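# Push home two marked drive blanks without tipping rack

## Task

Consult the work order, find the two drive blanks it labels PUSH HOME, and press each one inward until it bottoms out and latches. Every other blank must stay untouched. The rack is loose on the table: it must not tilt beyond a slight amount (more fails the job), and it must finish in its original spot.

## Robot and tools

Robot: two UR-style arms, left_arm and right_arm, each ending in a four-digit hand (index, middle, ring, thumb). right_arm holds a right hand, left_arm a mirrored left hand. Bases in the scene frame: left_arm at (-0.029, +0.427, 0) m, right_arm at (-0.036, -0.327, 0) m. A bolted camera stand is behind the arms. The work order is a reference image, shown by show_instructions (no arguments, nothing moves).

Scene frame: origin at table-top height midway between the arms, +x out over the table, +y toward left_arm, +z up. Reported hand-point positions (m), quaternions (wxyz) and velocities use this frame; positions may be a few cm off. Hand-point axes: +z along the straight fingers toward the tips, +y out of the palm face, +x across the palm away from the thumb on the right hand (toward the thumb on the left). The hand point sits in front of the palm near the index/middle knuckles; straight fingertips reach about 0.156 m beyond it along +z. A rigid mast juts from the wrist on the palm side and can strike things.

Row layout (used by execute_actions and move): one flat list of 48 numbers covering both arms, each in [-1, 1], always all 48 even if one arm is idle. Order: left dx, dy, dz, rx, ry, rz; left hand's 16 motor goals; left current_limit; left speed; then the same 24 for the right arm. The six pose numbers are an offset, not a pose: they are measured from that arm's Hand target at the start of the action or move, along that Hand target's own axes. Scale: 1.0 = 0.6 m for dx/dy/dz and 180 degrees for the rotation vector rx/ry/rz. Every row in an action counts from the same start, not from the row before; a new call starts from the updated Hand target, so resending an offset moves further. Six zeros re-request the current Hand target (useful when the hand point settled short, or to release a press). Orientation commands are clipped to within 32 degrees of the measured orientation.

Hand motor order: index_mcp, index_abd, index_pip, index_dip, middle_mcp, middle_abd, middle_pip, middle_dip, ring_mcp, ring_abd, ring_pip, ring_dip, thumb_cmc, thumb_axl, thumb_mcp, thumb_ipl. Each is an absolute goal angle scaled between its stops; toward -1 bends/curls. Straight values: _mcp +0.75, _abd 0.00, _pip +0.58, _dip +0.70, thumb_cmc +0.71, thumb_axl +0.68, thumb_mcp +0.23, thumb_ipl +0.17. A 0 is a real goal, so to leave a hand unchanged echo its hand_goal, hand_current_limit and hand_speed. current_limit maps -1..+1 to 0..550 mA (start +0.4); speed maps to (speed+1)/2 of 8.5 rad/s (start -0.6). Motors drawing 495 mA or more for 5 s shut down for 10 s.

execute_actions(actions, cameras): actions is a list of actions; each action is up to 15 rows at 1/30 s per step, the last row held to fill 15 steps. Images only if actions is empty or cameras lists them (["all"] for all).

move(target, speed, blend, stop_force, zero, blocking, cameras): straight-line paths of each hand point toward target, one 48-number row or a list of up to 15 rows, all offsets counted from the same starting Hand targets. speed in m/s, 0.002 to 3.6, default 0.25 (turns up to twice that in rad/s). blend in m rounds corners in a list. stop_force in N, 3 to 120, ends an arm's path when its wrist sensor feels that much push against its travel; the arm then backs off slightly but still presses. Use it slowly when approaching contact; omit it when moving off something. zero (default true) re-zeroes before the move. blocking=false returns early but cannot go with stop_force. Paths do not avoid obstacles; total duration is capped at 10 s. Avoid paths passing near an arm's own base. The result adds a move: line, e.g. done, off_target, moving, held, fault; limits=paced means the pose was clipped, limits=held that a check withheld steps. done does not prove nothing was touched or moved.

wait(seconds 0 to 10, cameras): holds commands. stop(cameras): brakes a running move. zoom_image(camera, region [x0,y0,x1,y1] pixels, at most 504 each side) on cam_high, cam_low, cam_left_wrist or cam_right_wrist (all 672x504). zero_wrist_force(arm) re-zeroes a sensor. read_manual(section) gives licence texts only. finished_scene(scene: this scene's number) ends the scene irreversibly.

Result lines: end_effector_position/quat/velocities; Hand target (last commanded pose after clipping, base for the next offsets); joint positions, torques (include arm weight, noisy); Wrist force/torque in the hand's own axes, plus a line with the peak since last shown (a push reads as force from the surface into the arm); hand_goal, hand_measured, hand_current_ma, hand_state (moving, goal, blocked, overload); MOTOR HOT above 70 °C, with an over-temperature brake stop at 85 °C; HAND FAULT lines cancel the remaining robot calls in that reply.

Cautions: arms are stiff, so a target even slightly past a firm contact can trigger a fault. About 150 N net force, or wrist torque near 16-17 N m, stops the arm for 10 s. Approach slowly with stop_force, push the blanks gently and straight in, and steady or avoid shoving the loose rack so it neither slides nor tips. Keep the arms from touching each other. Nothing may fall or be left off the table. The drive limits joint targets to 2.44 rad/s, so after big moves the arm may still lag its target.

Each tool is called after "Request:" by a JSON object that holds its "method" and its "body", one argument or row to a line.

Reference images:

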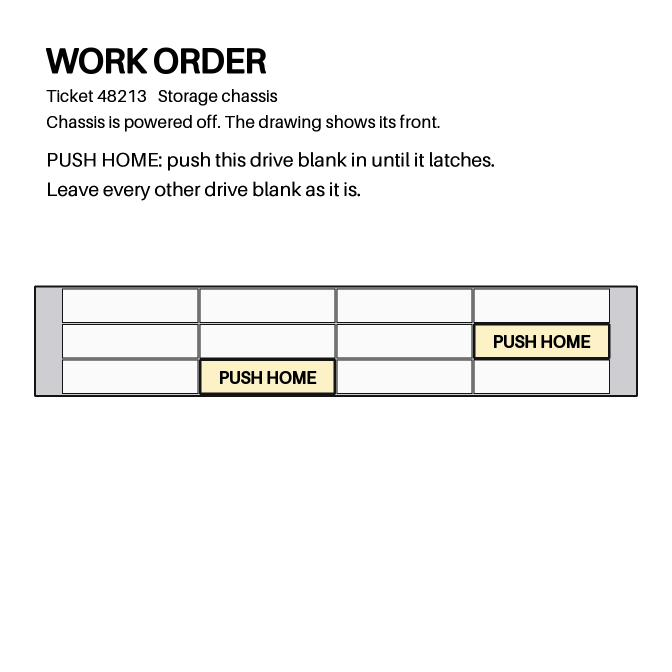

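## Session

Request:
{"method": "execute_actions", "body": {
  "actions": []
}}

Request:
{"method": "zoom_image", "body": {
  "camera": "cam_high",
  "region": [270, 140, 430, 260]
}}

Request:
{"method": "zoom_image", "body": {
  "camera": "cam_low",
  "region": [230, 80, 350, 170]
}}

Scene clock: 0.00 s.
left_arm: end_effector_position=(-0.0134, +0.6297, +0.3950) hand_goal=(+0.754, +0.000, +0.576, +0.696, +0.754, +0.000, +0.576, +0.696, +0.754, +0.000, +0.576, +0.696, +0.714, +0.678, +0.226, +0.168) hand_measured=(+0.754, +0.000, +0.576, +0.696, +0.754, +0.000, +0.576, +0.696, +0.754, +0.000, +0.576, +0.696, +0.714, +0.678, +0.226, +0.168) hand_current_ma=(+0, +0, +0, +0, +0, +0, +0, +0, +0, +0, +0, +0, +0, +0, +0, +0) hand_state=(goal, goal, goal, goal, goal, goal, goal, goal, goal, goal, goal, goal, goal, goal, goal, goal) hand_current_limit=0.40 hand_speed=-0.60 end_effector_quat_wxyz=(+0.584, +0.540, -0.523, +0.305) | right_arm: end_effector_position=(+0.3839, -0.7321, +0.3340) hand_goal=(+0.754, +0.000, +0.576, +0.696, +0.754, +0.000, +0.576, +0.696, +0.754, +0.000, +0.576, +0.696, +0.714, +0.678, +0.226, +0.168) hand_measured=(+0.754, +0.000, +0.576, +0.696, +0.754, +0.000, +0.576, +0.696, +0.754, +0.000, +0.576, +0.696, +0.714, +0.678, +0.226, +0.168) hand_current_ma=(+0, +0, +0, +0, +0, +0, +0, +0, +0, +0, +0, +0, +0, +0, +0, +0) hand_state=(goal, goal, goal, goal, goal, goal, goal, goal, goal, goal, goal, goal, goal, goal, goal, goal) hand_current_limit=0.40 hand_speed=-0.60 end_effector_quat_wxyz=(+0.076, +0.905, +0.415, -0.061)
Joint positions: left_arm=[4.655 -1.626 -1.802 -2.72 1.811 -1.858] | right_arm=[-0.937 -1.635 1.766 -1.827 -1.721 -0.232]
Joint velocities: within noise
Joint torques (N m): no reading
Motor temperatures (°C): left_arm=[37 38 34 42 38 42] | right_arm=[36 26 25 44 40 43]
Wrist force (N): no reading
Wrist torque (N m): no reading
Wrist force, peak (N): no reading
Hand target: left_arm -0.0134, +0.6297, +0.3950; +0.584, +0.540, -0.523, +0.305 | right_arm +0.3839, -0.7321, +0.3340; +0.076, +0.905, +0.415, -0.061

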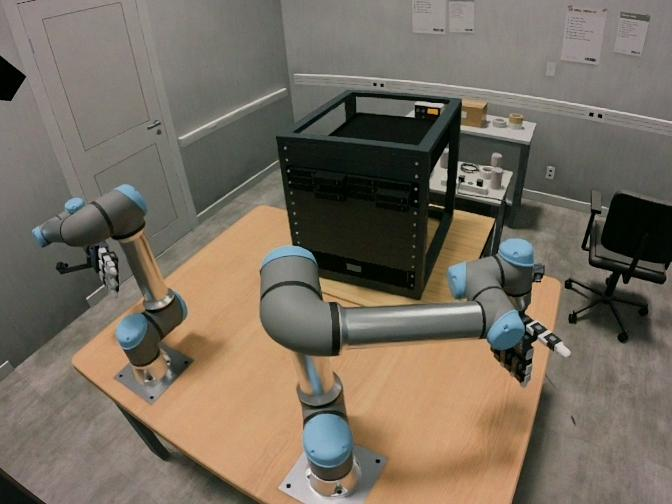

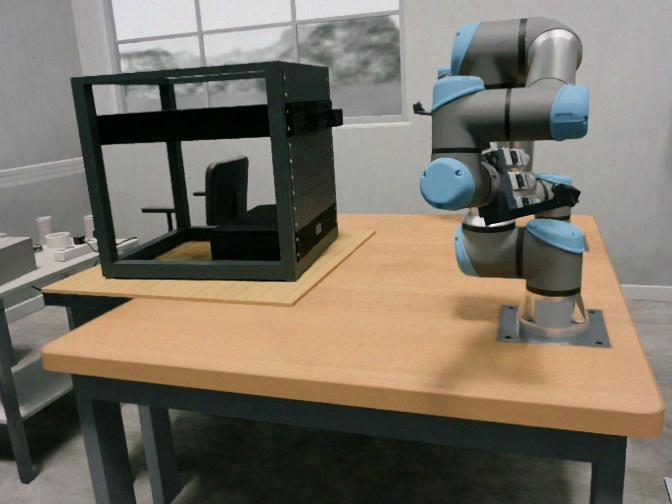

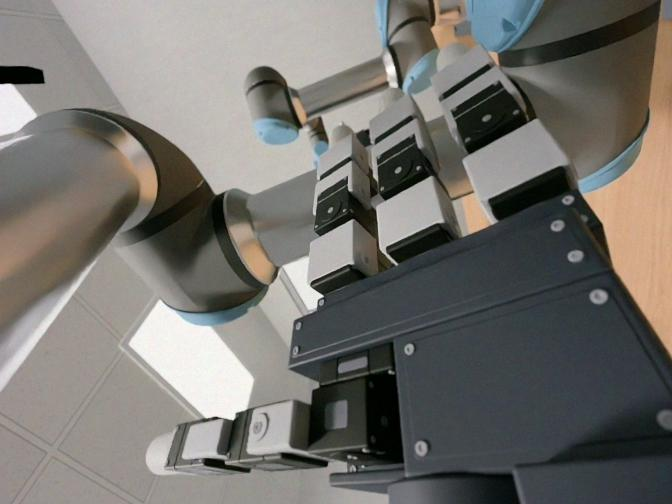

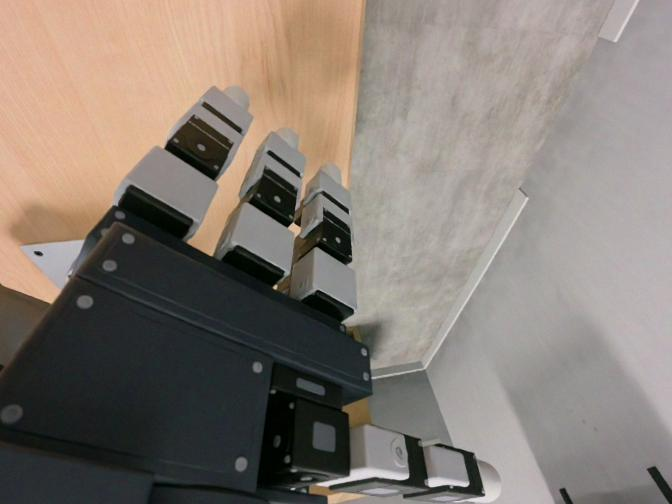

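Scaled by 3.150 from the camera's 672x504 image, which has a finer 960x720 frame.

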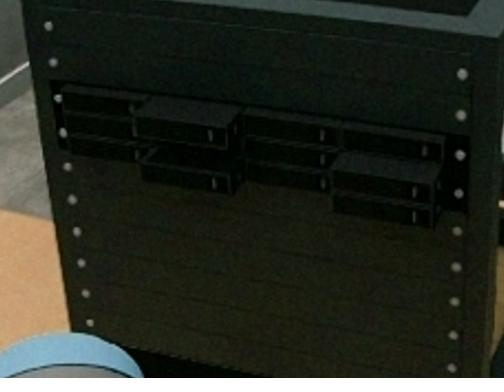

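Scaled by 4.200 from the camera's 672x504 image, which has a finer 960x720 frame.

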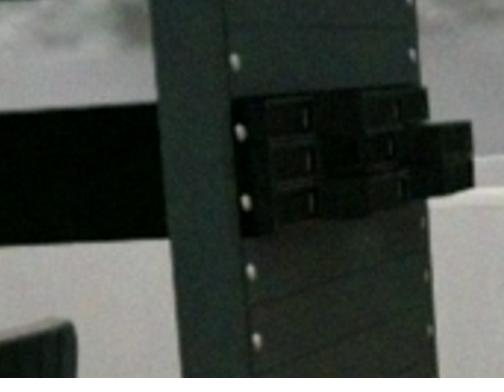

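Request:
{"method": "move", "body": {
  "target": [
    [0,0,0,0,0,0,0.754,0,0.576,0.696,0.754,0,0.576,0.696,0.754,0,0.576,0.696,0.714,0.678,0.226,0.168,0.4,-0.6,0.4025,-0.3685,-0.2568,0,0,0,-0.34,0,-0.74,-0.17,0.754,0,0.576,0.696,0.754,0,0.576,0.696,0.714,0.678,0.226,0.168,0.7,-0.6],
    [0,0,0,0,0,0,0.754,0,0.576,0.696,0.754,0,0.576,0.696,0.754,0,0.576,0.696,0.714,0.678,0.226,0.168,0.4,-0.6,0.6382,-0.5155,-0.4407,-0.4651,0.2472,-0.1480,-0.34,0,-0.74,-0.17,0.754,0,0.576,0.696,0.754,0,0.576,0.696,0.714,0.678,0.226,0.168,0.7,-0.6]
  ],
  "cameras": ["all"],
  "speed": 0.35,
  "blend": 0.05
}}

Request:
{"method": "zoom_image", "body": {
  "camera": "cam_right_wrist",
  "region": [120, 0, 480, 270]
}}

Request:
{"method": "zoom_image", "body": {
  "camera": "cam_low",
  "region": [230, 60, 390, 180]
}}

Request:
{"method": "zoom_image", "body": {
  "camera": "cam_high",
  "region": [260, 130, 440, 265]
}}

Scene clock: 85.67 s.
left_arm: end_effector_position=(-0.0134, +0.6297, +0.3950) hand_goal=(+0.754, +0.000, +0.576, +0.696, +0.754, +0.000, +0.576, +0.696, +0.754, +0.000, +0.576, +0.696, +0.714, +0.678, +0.226, +0.168) hand_measured=(+0.754, -0.002, +0.576, +0.696, +0.754, -0.002, +0.576, +0.696, +0.754, -0.002, +0.576, +0.696, +0.714, +0.678, +0.226, +0.168) hand_current_ma=(+0, +0, +0, +0, +0, +0, +0, +0, +0, +0, +0, +0, +0, +0, +0, +0) hand_state=(goal, goal, goal, goal, goal, goal, goal, goal, goal, goal, goal, goal, goal, goal, goal, goal) hand_current_limit=0.40 hand_speed=-0.60 end_effector_quat_wxyz=(+0.584, +0.540, -0.523, +0.305) | right_arm: end_effector_position=(+0.4094, -0.1993, +0.5000) hand_goal=(-0.340, +0.000, -0.740, -0.170, +0.754, +0.000, +0.576, +0.696, +0.754, +0.000, +0.576, +0.696, +0.714, +0.678, +0.226, +0.168) hand_measured=(-0.336, +0.000, -0.740, -0.168, +0.762, +0.000, +0.576, +0.696, +0.762, +0.000, +0.576, +0.696, +0.722, +0.678, +0.224, +0.168) hand_current_ma=(+0, +0, +0, +0, +1, +0, +0, +0, +1, +0, +0, +0, +1, +0, +0, +0) hand_state=(goal, goal, goal, goal, goal, goal, goal, goal, goal, goal, goal, goal, goal, goal, goal, goal) hand_current_limit=0.70 hand_speed=-0.60 end_effector_quat_wxyz=(+0.478, +0.477, +0.522, +0.521)
Joint positions: left_arm=[4.655 -1.626 -1.802 -2.72 1.811 -1.858] | right_arm=[-0.02 -1.75 2.494 -3.885 -1.467 -0.001]
Joint torques (N m): left_arm=[1.58 22.65 18.9 -1.5 -0.01 -0.17] | right_arm=[4.12 1.38 -23 -3.77 2.92 -0.77]
Wrist force (N): left_arm=[-0.1 -0.2 0.0] | right_arm=[-0.5 -0.4 -1.8]
Wrist torque (N m): left_arm=[-0.02 0.01 0.00] | right_arm=[0.00 0.28 0.01]
Wrist force, peak (N): left_arm=[-0.5 -0.3 -0.1] | right_arm=[-0.8 -0.2 -2.0]
Hand target: left_arm -0.0134, +0.6297, +0.3950; +0.584, +0.540, -0.523, +0.305 | right_arm +0.4094, -0.1992, +0.5000; +0.478, +0.477, +0.521, +0.521
Off the commanded pose: left_arm 0.000 m, 0 deg | right_arm 0.000 m, 0 deg.
move: done

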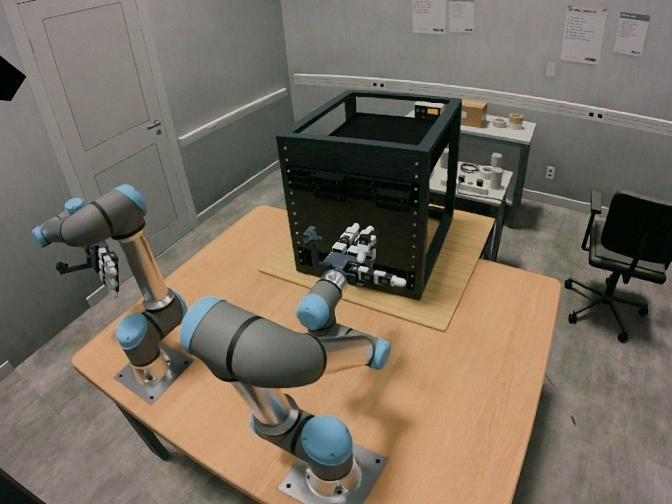

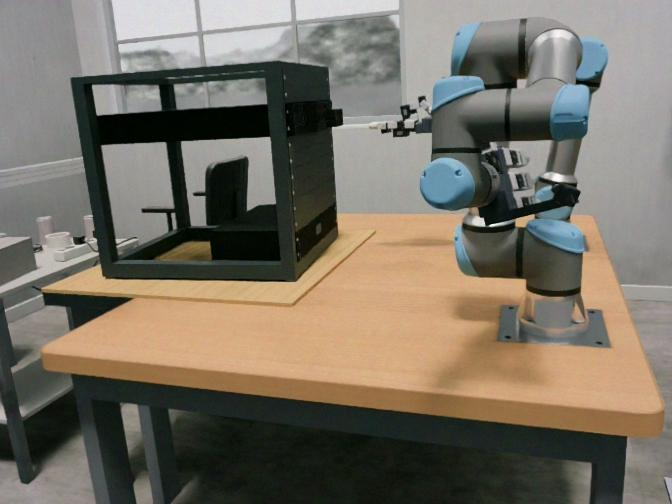

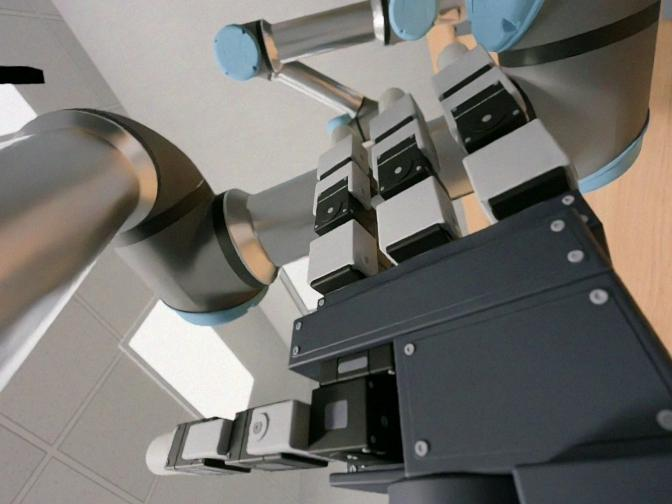

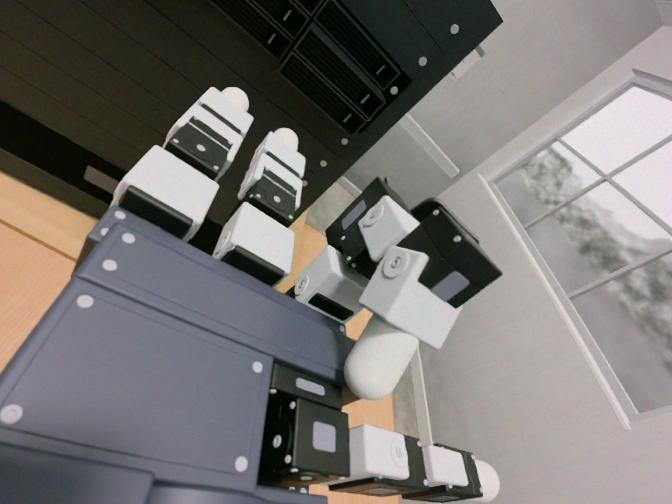

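Scaled by 1.400 from the camera's 672x504 image, which has a finer 960x720 frame.

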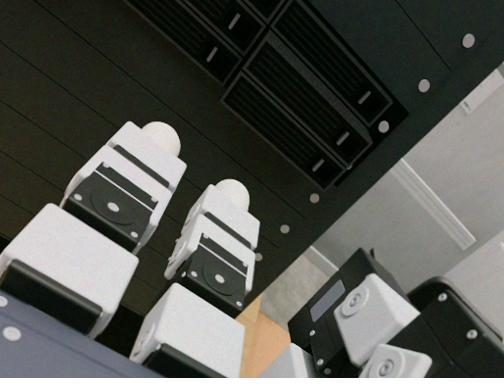

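Scaled by 3.150 from the camera's 672x504 image, which has a finer 960x720 frame.

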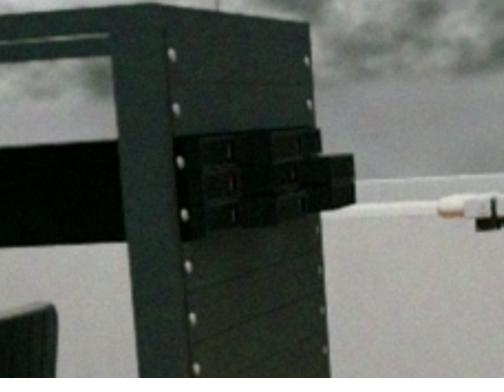

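Scaled by 2.800 from the camera's 672x504 image, which has a finer 960x720 frame.

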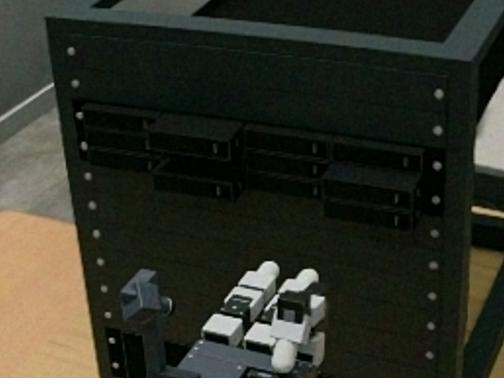

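Request:
{"method": "zoom_image", "body": {
  "camera": "cam_right_wrist",
  "region": [230, 0, 430, 150]
}}

Scaled by 2.520 from the camera's 672x504 image, which has a finer 960x720 frame.

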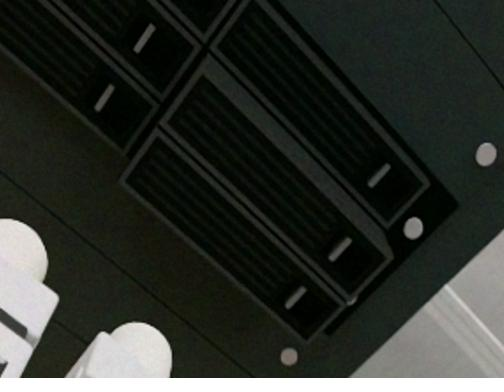

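Request:
{"method": "move", "body": {
  "target": [0,0,0,0,0,0,0.754,0,0.576,0.696,0.754,0,0.576,0.696,0.754,0,0.576,0.696,0.714,0.678,0.226,0.168,0.4,-0.6,-0.0773,0.055,0.1228,0,0.00833,0,-0.34,0,-0.74,-0.17,0.754,0,0.576,0.696,0.754,0,0.576,0.696,0.714,0.678,0.226,0.168,0.7,-0.6],
  "cameras": ["all"],
  "speed": 0.15
}}

Request:
{"method": "zoom_image", "body": {
  "camera": "cam_right_wrist",
  "region": [160, 0, 400, 180]
}}

Request:
{"method": "zoom_image", "body": {
  "camera": "cam_high",
  "region": [320, 140, 440, 230]
}}

Scene clock: 142.13 s.
left_arm: end_effector_position=(-0.0134, +0.6297, +0.3950) hand_goal=(+0.754, +0.000, +0.576, +0.696, +0.754, +0.000, +0.576, +0.696, +0.754, +0.000, +0.576, +0.696, +0.714, +0.678, +0.226, +0.168) hand_measured=(+0.754, -0.002, +0.576, +0.696, +0.754, -0.002, +0.576, +0.696, +0.754, -0.002, +0.576, +0.696, +0.714, +0.678, +0.226, +0.168) hand_current_ma=(+0, +0, +0, +0, +0, +0, +0, +0, +0, +0, +0, +0, +0, +0, +0, +0) hand_state=(goal, goal, goal, goal, goal, goal, goal, goal, goal, goal, goal, goal, goal, goal, goal, goal) hand_current_limit=0.40 hand_speed=-0.60 end_effector_quat_wxyz=(+0.584, +0.540, -0.523, +0.305) | right_arm: end_effector_position=(+0.4868, -0.2389, +0.5330) hand_goal=(-0.340, +0.000, -0.740, -0.170, +0.754, +0.000, +0.576, +0.696, +0.754, +0.000, +0.576, +0.696, +0.714, +0.678, +0.226, +0.168) hand_measured=(-0.338, +0.000, -0.740, -0.168, +0.762, +0.000, +0.576, +0.696, +0.762, +0.000, +0.576, +0.696, +0.722, +0.678, +0.224, +0.168) hand_current_ma=(+0, +0, +0, +0, +1, +0, +0, +0, +1, +0, +0, +0, +1, +0, +0, +0) hand_state=(goal, goal, goal, goal, goal, goal, goal, goal, goal, goal, goal, goal, goal, goal, goal, goal) hand_current_limit=0.70 hand_speed=-0.60 end_effector_quat_wxyz=(+0.471, +0.470, +0.528, +0.528)
Joint positions: left_arm=[4.655 -1.626 -1.802 -2.72 1.811 -1.858] | right_arm=[-0.177 -1.662 2.312 -3.793 -1.283 0]
Joint torques (N m): left_arm=[1.16 23.66 19.05 -1.38 0.08 -0.16] | right_arm=[-6.86 -4.03 -23.95 -0.49 3.11 -2.09]
Wrist force (N): left_arm=[-0.3 0.0 0.1] | right_arm=[-0.8 -0.2 -1.8]
Wrist torque (N m): left_arm=[-0.01 0.05 -0.02] | right_arm=[0.05 0.30 0.00]
Wrist force, peak (N): left_arm=[-0.5 -0.2 0.0] | right_arm=[-0.7 -0.9 -2.3]
Hand target: left_arm -0.0134, +0.6297, +0.3950; +0.584, +0.540, -0.523, +0.305 | right_arm +0.4869, -0.2389, +0.5331; +0.471, +0.470, +0.528, +0.528
Off the commanded pose: left_arm 0.000 m, 0 deg | right_arm 0.000 m, 0 deg.
move: done

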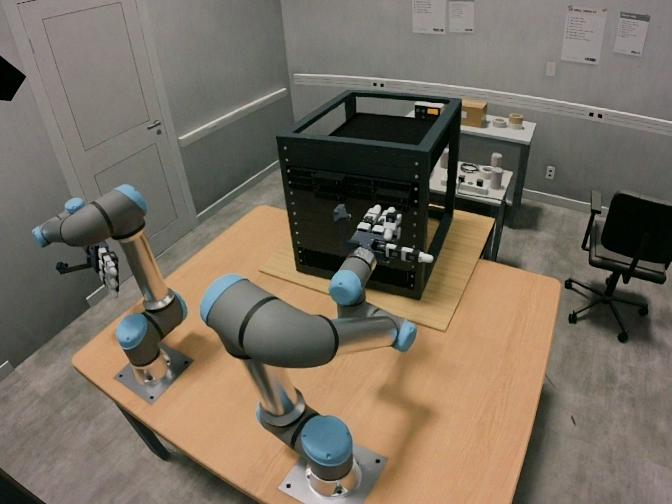

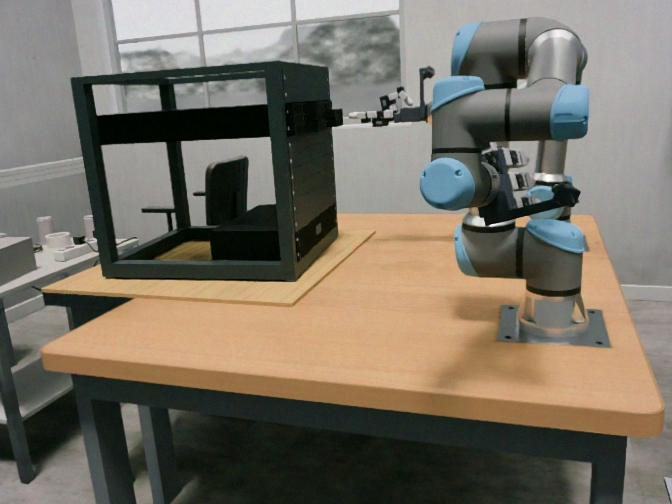

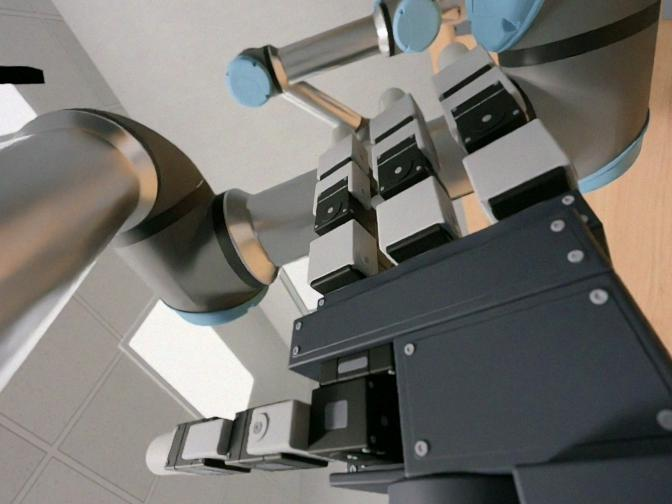

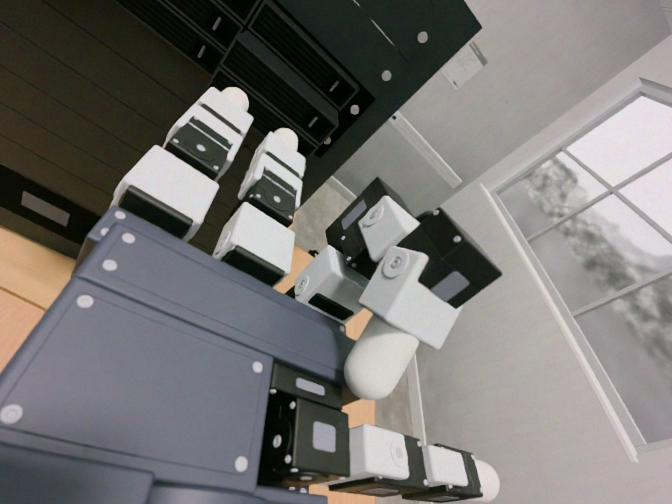

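Scaled by 2.100 from the camera's 672x504 image, which has a finer 960x720 frame.

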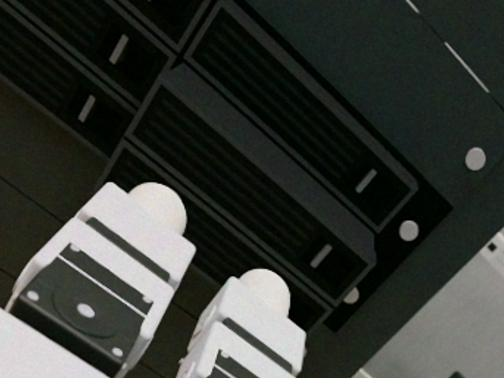

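Scaled by 4.200 from the camera's 672x504 image, which has a finer 960x720 frame.

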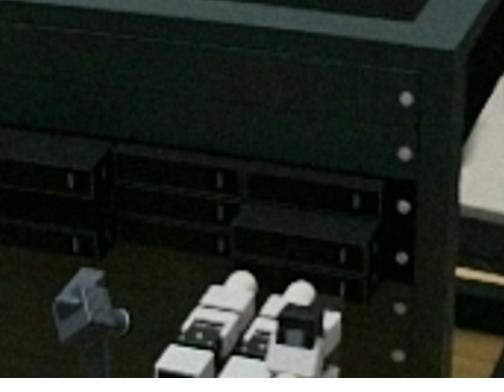

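Request:
{"method": "zoom_image", "body": {
  "camera": "cam_low",
  "region": [310, 80, 410, 155]
}}

Request:
{"method": "zoom_image", "body": {
  "camera": "cam_right_wrist",
  "region": [200, 20, 340, 160]
}}

Scaled by 5.040 from the camera's 672x504 image, which has a finer 960x720 frame.

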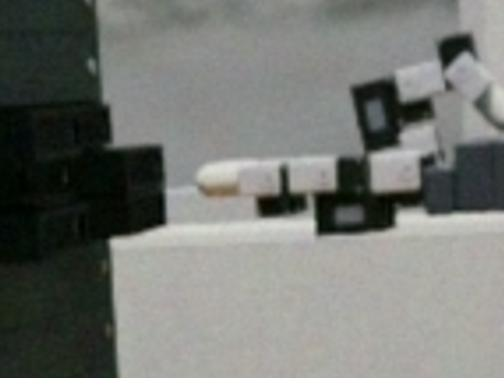

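Scaled by 3.600 from the camera's 672x504 image, which has a finer 960x720 frame.

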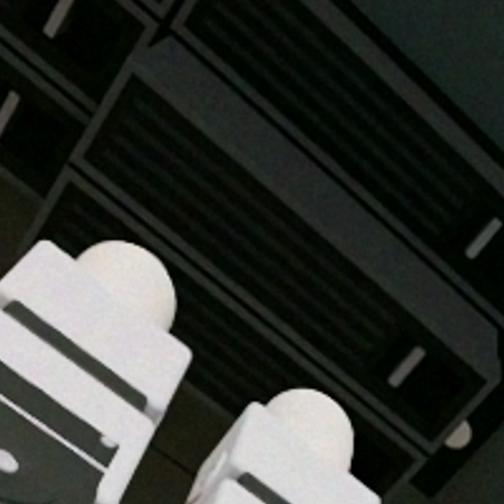

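Request:
{"method": "move", "body": {
  "target": [0,0,0,0,0,0,0.754,0,0.576,0.696,0.754,0,0.576,0.696,0.754,0,0.576,0.696,0.714,0.678,0.226,0.168,0.4,-0.6,0,0.0217,0.0167,0,0,0,-0.34,0,-0.74,-0.17,0.754,0,0.576,0.696,0.754,0,0.576,0.696,0.714,0.678,0.226,0.168,0.7,-0.6],
  "cameras": ["cam_low","cam_right_wrist"],
  "speed": 0.1
}}

Request:
{"method": "zoom_image", "body": {
  "camera": "cam_right_wrist",
  "region": [200, 20, 340, 160]
}}

Request:
{"method": "zoom_image", "body": {
  "camera": "cam_low",
  "region": [320, 90, 380, 135]
}}

Scene clock: 240.37 s.
left_arm: end_effector_position=(-0.0134, +0.6297, +0.3950) hand_goal=(+0.754, +0.000, +0.576, +0.696, +0.754, +0.000, +0.576, +0.696, +0.754, +0.000, +0.576, +0.696, +0.714, +0.678, +0.226, +0.168) hand_measured=(+0.754, -0.002, +0.576, +0.696, +0.754, -0.002, +0.576, +0.696, +0.754, -0.002, +0.576, +0.696, +0.714, +0.678, +0.226, +0.168) hand_current_ma=(+0, +0, +0, +0, +0, +0, +0, +0, +0, +0, +0, +0, +0, +0, +0, +0) hand_state=(goal, goal, goal, goal, goal, goal, goal, goal, goal, goal, goal, goal, goal, goal, goal, goal) hand_current_limit=0.40 hand_speed=-0.60 end_effector_quat_wxyz=(+0.584, +0.540, -0.523, +0.305) | right_arm: end_effector_position=(+0.4968, -0.2378, +0.5460) hand_goal=(-0.340, +0.000, -0.740, -0.170, +0.754, +0.000, +0.576, +0.696, +0.754, +0.000, +0.576, +0.696, +0.714, +0.678, +0.226, +0.168) hand_measured=(-0.338, +0.000, -0.740, -0.168, +0.762, +0.000, +0.576, +0.696, +0.762, +0.000, +0.576, +0.696, +0.722, +0.678, +0.224, +0.168) hand_current_ma=(+0, +0, +0, +0, +1, +0, +0, +0, +1, +0, +0, +0, +1, +0, +0, +0) hand_state=(goal, goal, goal, goal, goal, goal, goal, goal, goal, goal, goal, goal, goal, goal, goal, goal) hand_current_limit=0.70 hand_speed=-0.60 end_effector_quat_wxyz=(+0.471, +0.470, +0.528, +0.528)
Joint positions: left_arm=[4.655 -1.626 -1.802 -2.72 1.811 -1.858] | right_arm=[-0.167 -1.658 2.268 -3.752 -1.293 0]
Joint torques (N m): left_arm=[0.97 22.94 19.26 -1.3 0.08 -0.29] | right_arm=[7.07 -3.7 -23.33 -0.5 -2.25 -1.92]
Wrist force (N): left_arm=[-0.1 -0.1 0.0] | right_arm=[-0.7 -0.1 -2.1]
Wrist torque (N m): left_arm=[-0.01 0.01 -0.01] | right_arm=[0.08 0.28 0.01]
Wrist force, peak (N): left_arm=[-0.3 -0.2 -0.4] | right_arm=[-0.8 -0.5 -2.2]
Hand target: left_arm -0.0134, +0.6297, +0.3950; +0.584, +0.540, -0.523, +0.305 | right_arm +0.4968, -0.2378, +0.5461; +0.471, +0.470, +0.528, +0.528
Off the commanded pose: left_arm 0.000 m, 0 deg | right_arm 0.000 m, 0 deg.
move: done
Images, in order (width x height): cam_low 672x504, cam_right_wrist 672x504.

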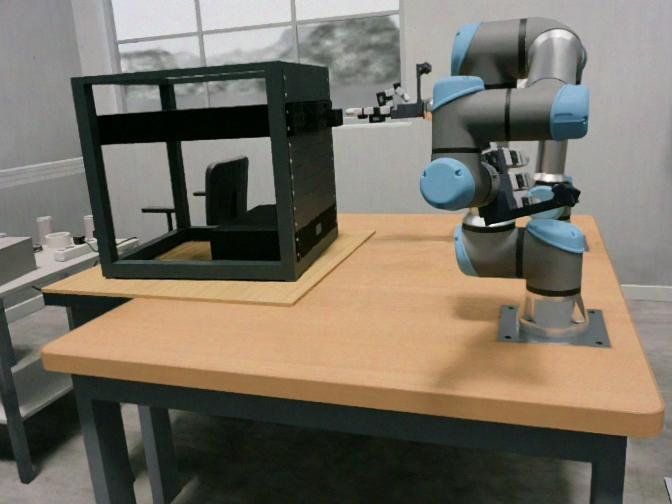

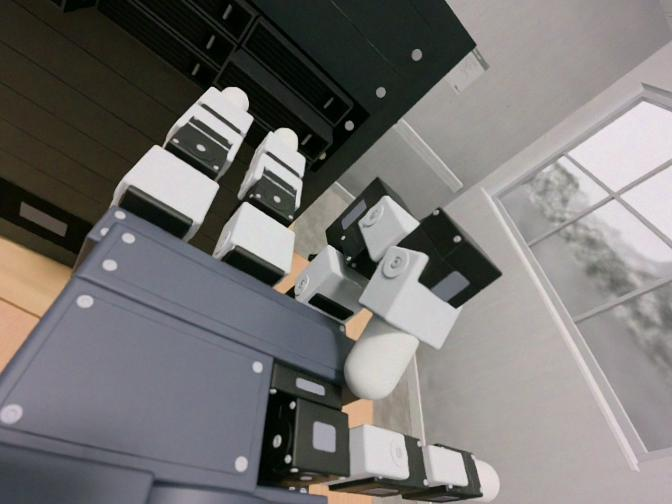

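Scaled by 3.600 from the camera's 672x504 image, which has a finer 960x720 frame.

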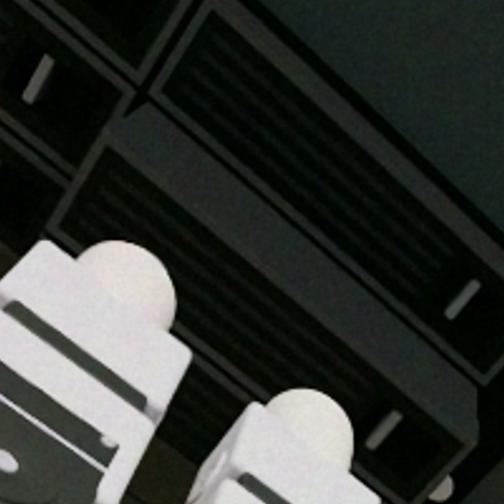

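Scaled by 8.400 from the camera's 672x504 image, which has a finer 960x720 frame.

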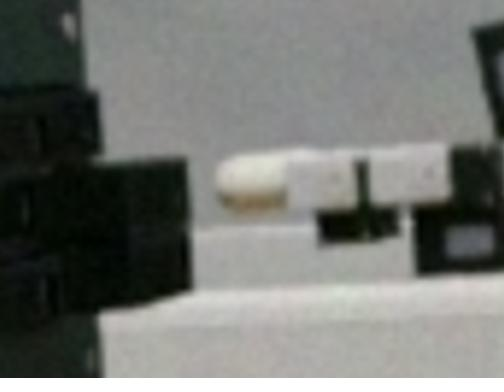

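Request:
{"method": "zoom_image", "body": {
  "camera": "cam_right_wrist",
  "region": [190, 10, 390, 180]
}}

Request:
{"method": "execute_actions", "body": {
  "actions": [],
  "cameras": ["cam_high","cam_low","cam_right_wrist"]
}}

Request:
{"method": "zoom_image", "body": {
  "camera": "cam_high",
  "region": [340, 150, 440, 225]
}}

Request:
{"method": "zoom_image", "body": {
  "camera": "cam_low",
  "region": [270, 90, 370, 165]
}}

Scaled by 2.520 from the camera's 672x504 image, which has a finer 960x720 frame.

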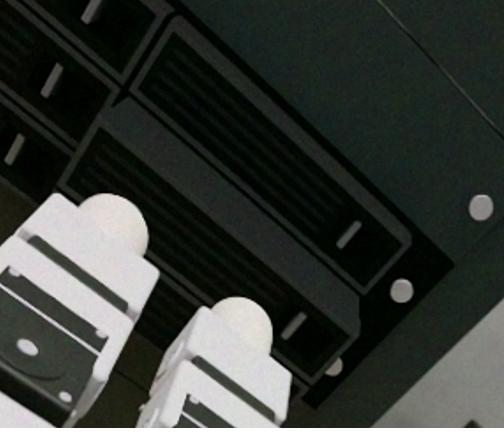

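Scene clock: 278.97 s.
left_arm: end_effector_position=(-0.0134, +0.6297, +0.3950) hand_goal=(+0.754, +0.000, +0.576, +0.696, +0.754, +0.000, +0.576, +0.696, +0.754, +0.000, +0.576, +0.696, +0.714, +0.678, +0.226, +0.168) hand_measured=(+0.754, -0.002, +0.576, +0.696, +0.754, -0.002, +0.576, +0.696, +0.754, -0.002, +0.576, +0.696, +0.714, +0.678, +0.226, +0.168) hand_current_ma=(+0, +0, +0, +0, +0, +0, +0, +0, +0, +0, +0, +0, +0, +0, +0, +0) hand_state=(goal, goal, goal, goal, goal, goal, goal, goal, goal, goal, goal, goal, goal, goal, goal, goal) hand_current_limit=0.40 hand_speed=-0.60 end_effector_quat_wxyz=(+0.584, +0.540, -0.523, +0.305) | right_arm: end_effector_position=(+0.4968, -0.2378, +0.5461) hand_goal=(-0.340, +0.000, -0.740, -0.170, +0.754, +0.000, +0.576, +0.696, +0.754, +0.000, +0.576, +0.696, +0.714, +0.678, +0.226, +0.168) hand_measured=(-0.338, +0.000, -0.740, -0.168, +0.762, +0.000, +0.576, +0.696, +0.762, +0.000, +0.576, +0.696, +0.722, +0.678, +0.224, +0.168) hand_current_ma=(+0, +0, +0, +0, +1, +0, +0, +0, +1, +0, +0, +0, +1, +0, +0, +0) hand_state=(goal, goal, goal, goal, goal, goal, goal, goal, goal, goal, goal, goal, goal, goal, goal, goal) hand_current_limit=0.70 hand_speed=-0.60 end_effector_quat_wxyz=(+0.471, +0.470, +0.528, +0.528)
Joint positions: left_arm=[4.655 -1.626 -1.802 -2.72 1.811 -1.858] | right_arm=[-0.167 -1.658 2.268 -3.752 -1.293 0]
Joint velocities: within noise
Joint torques (N m): left_arm=[0.97 23.53 19.29 -1.32 0.2 -0.32] | right_arm=[7.49 -4.45 -23.54 -0.47 -2.32 -2.03]
Motor temperatures (°C): left_arm=[36 37 33 41 37 41] | right_arm=[36 26 25 43 39 42]
Wrist force (N): left_arm=[-0.1 0.0 0.0] | right_arm=[-0.8 -0.3 -1.9]
Wrist torque (N m): left_arm=[0.01 0.02 -0.01] | right_arm=[0.05 0.29 0.01]
Wrist force, peak (N): left_arm=[-0.1 -0.5 0.0] | right_arm=[-1.0 0.0 -2.2]
Hand target: left_arm -0.0134, +0.6297, +0.3950; +0.584, +0.540, -0.523, +0.305 | right_arm +0.4968, -0.2378, +0.5461; +0.471, +0.470, +0.528, +0.528
Off the commanded pose: left_arm 0.000 m, 0 deg | right_arm 0.000 m, 0 deg.
Images, in order (width x height): cam_high 672x504, cam_low 672x504, cam_right_wrist 672x504.

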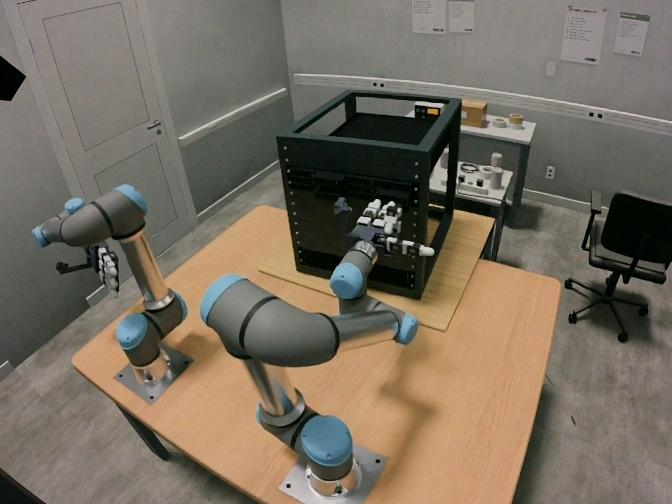

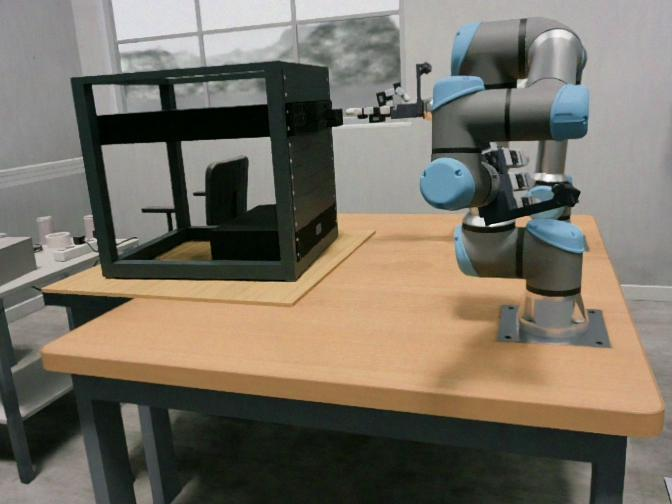

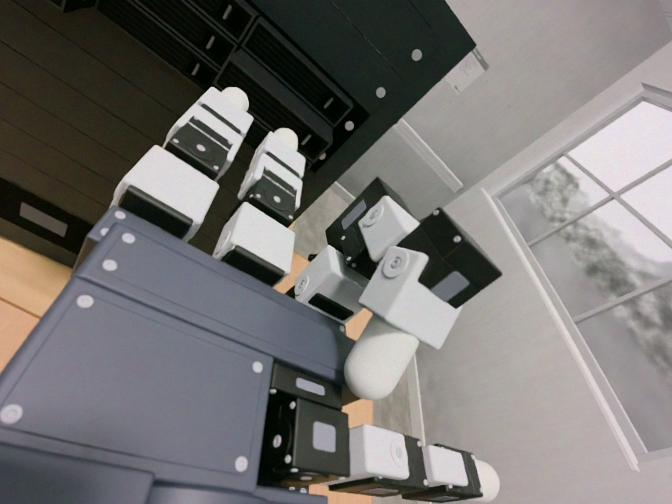

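Scaled by 5.040 from the camera's 672x504 image, which has a finer 960x720 frame.

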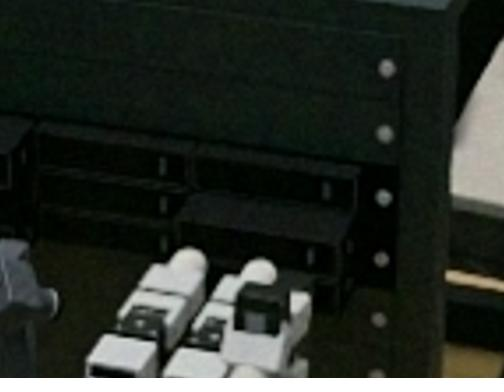

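Scaled by 5.040 from the camera's 672x504 image, which has a finer 960x720 frame.

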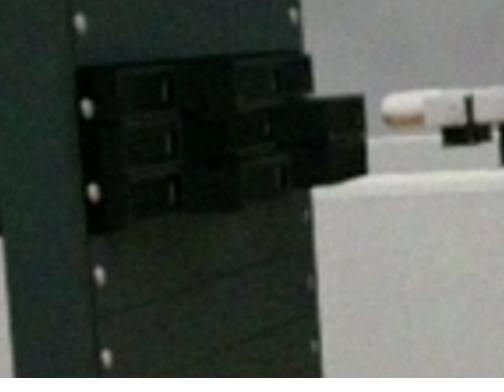

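Request:
{"method": "move", "body": {
  "target": [0,0,0,0,0,0,0.754,0,0.576,0.696,0.754,0,0.576,0.696,0.754,0,0.576,0.696,0.714,0.678,0.226,0.168,0.4,-0.6,0,0.01,0.02,0,0,0,-0.34,0,-0.74,-0.17,0.754,0,0.576,0.696,0.754,0,0.576,0.696,0.714,0.678,0.226,0.168,0.7,-0.6],
  "cameras": ["cam_low","cam_high","cam_right_wrist"],
  "speed": 0.1
}}

Request:
{"method": "zoom_image", "body": {
  "camera": "cam_right_wrist",
  "region": [190, 10, 390, 180]
}}

Request:
{"method": "zoom_image", "body": {
  "camera": "cam_low",
  "region": [320, 90, 380, 135]
}}

Request:
{"method": "zoom_image", "body": {
  "camera": "cam_high",
  "region": [340, 150, 440, 225]
}}

Scene clock: 313.13 s.
left_arm: end_effector_position=(-0.0134, +0.6297, +0.3950) hand_goal=(+0.754, +0.000, +0.576, +0.696, +0.754, +0.000, +0.576, +0.696, +0.754, +0.000, +0.576, +0.696, +0.714, +0.678, +0.226, +0.168) hand_measured=(+0.754, -0.002, +0.576, +0.696, +0.754, -0.002, +0.576, +0.696, +0.754, -0.002, +0.576, +0.696, +0.714, +0.678, +0.226, +0.168) hand_current_ma=(+0, +0, +0, +0, +0, +0, +0, +0, +0, +0, +0, +0, +0, +0, +0, +0) hand_state=(goal, goal, goal, goal, goal, goal, goal, goal, goal, goal, goal, goal, goal, goal, goal, goal) hand_current_limit=0.40 hand_speed=-0.60 end_effector_quat_wxyz=(+0.584, +0.540, -0.523, +0.305) | right_arm: end_effector_position=(+0.5086, -0.2364, +0.5521) hand_goal=(-0.340, +0.000, -0.740, -0.170, +0.754, +0.000, +0.576, +0.696, +0.754, +0.000, +0.576, +0.696, +0.714, +0.678, +0.226, +0.168) hand_measured=(-0.338, +0.000, -0.740, -0.168, +0.762, +0.000, +0.576, +0.696, +0.762, +0.000, +0.576, +0.696, +0.722, +0.678, +0.224, +0.168) hand_current_ma=(+0, +0, +0, +0, +1, +0, +0, +0, +1, +0, +0, +0, +1, +0, +0, +0) hand_state=(goal, goal, goal, goal, goal, goal, goal, goal, goal, goal, goal, goal, goal, goal, goal, goal) hand_current_limit=0.70 hand_speed=-0.60 end_effector_quat_wxyz=(+0.471, +0.470, +0.528, +0.528)
Joint positions: left_arm=[4.655 -1.626 -1.802 -2.72 1.811 -1.858] | right_arm=[-0.156 -1.636 2.229 -3.736 -1.304 0]
Joint torques (N m): left_arm=[0.9 23.62 19.11 -1.08 0.17 -0.37] | right_arm=[7.26 -6.55 -23.38 -0.65 -3 -1.89]
Wrist force (N): left_arm=[-0.3 0.0 0.0] | right_arm=[-1.0 -0.3 -1.9]
Wrist torque (N m): left_arm=[0.00 0.03 -0.03] | right_arm=[0.04 0.31 -0.02]
Wrist force, peak (N): left_arm=[-0.4 -0.3 0.2] | right_arm=[-0.9 -0.3 -2.2]
Hand target: left_arm -0.0134, +0.6297, +0.3950; +0.584, +0.540, -0.523, +0.305 | right_arm +0.5087, -0.2364, +0.5521; +0.471, +0.470, +0.528, +0.528
Off the commanded pose: left_arm 0.000 m, 0 deg | right_arm 0.000 m, 0 deg.
move: done
Images, in order (width x height): cam_high 672x504, cam_low 672x504, cam_right_wrist 672x504.

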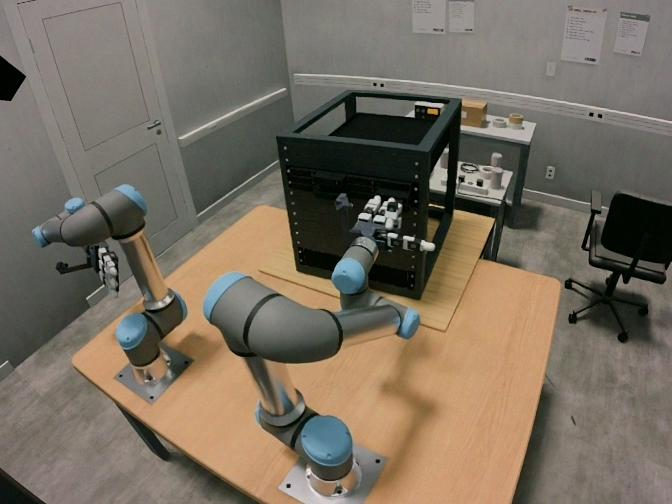

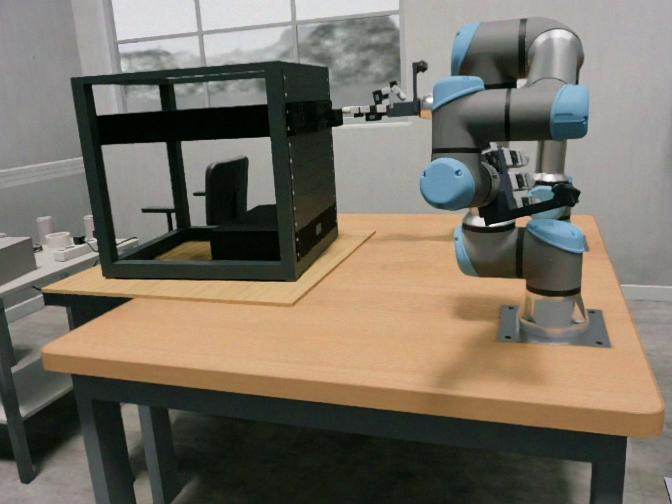

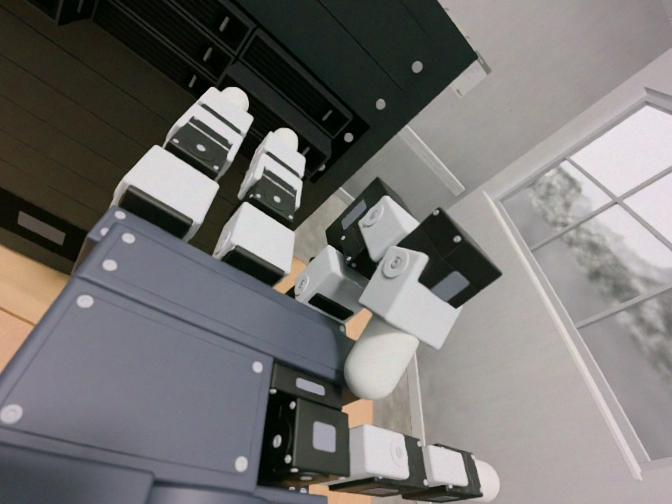

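Scaled by 2.520 from the camera's 672x504 image, which has a finer 960x720 frame.

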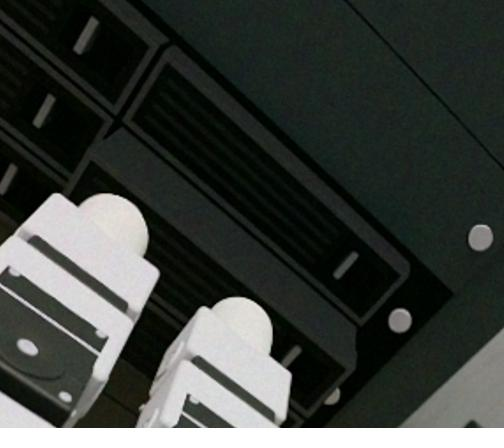

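Scaled by 8.400 from the camera's 672x504 image, which has a finer 960x720 frame.

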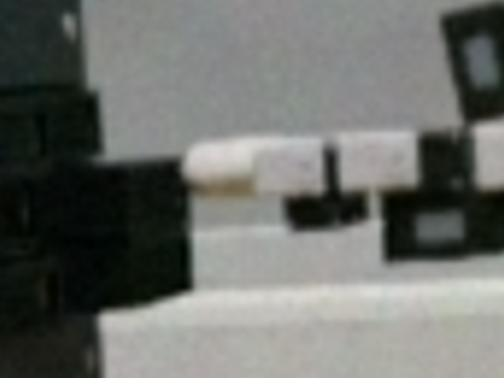

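Scaled by 5.040 from the camera's 672x504 image, which has a finer 960x720 frame.

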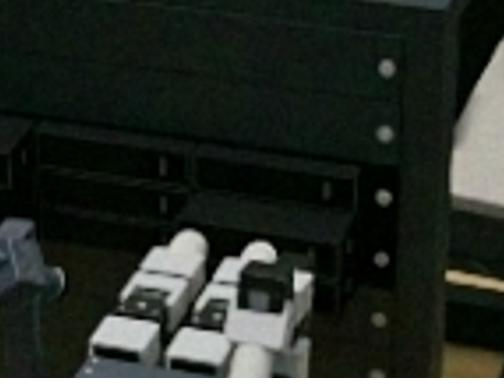

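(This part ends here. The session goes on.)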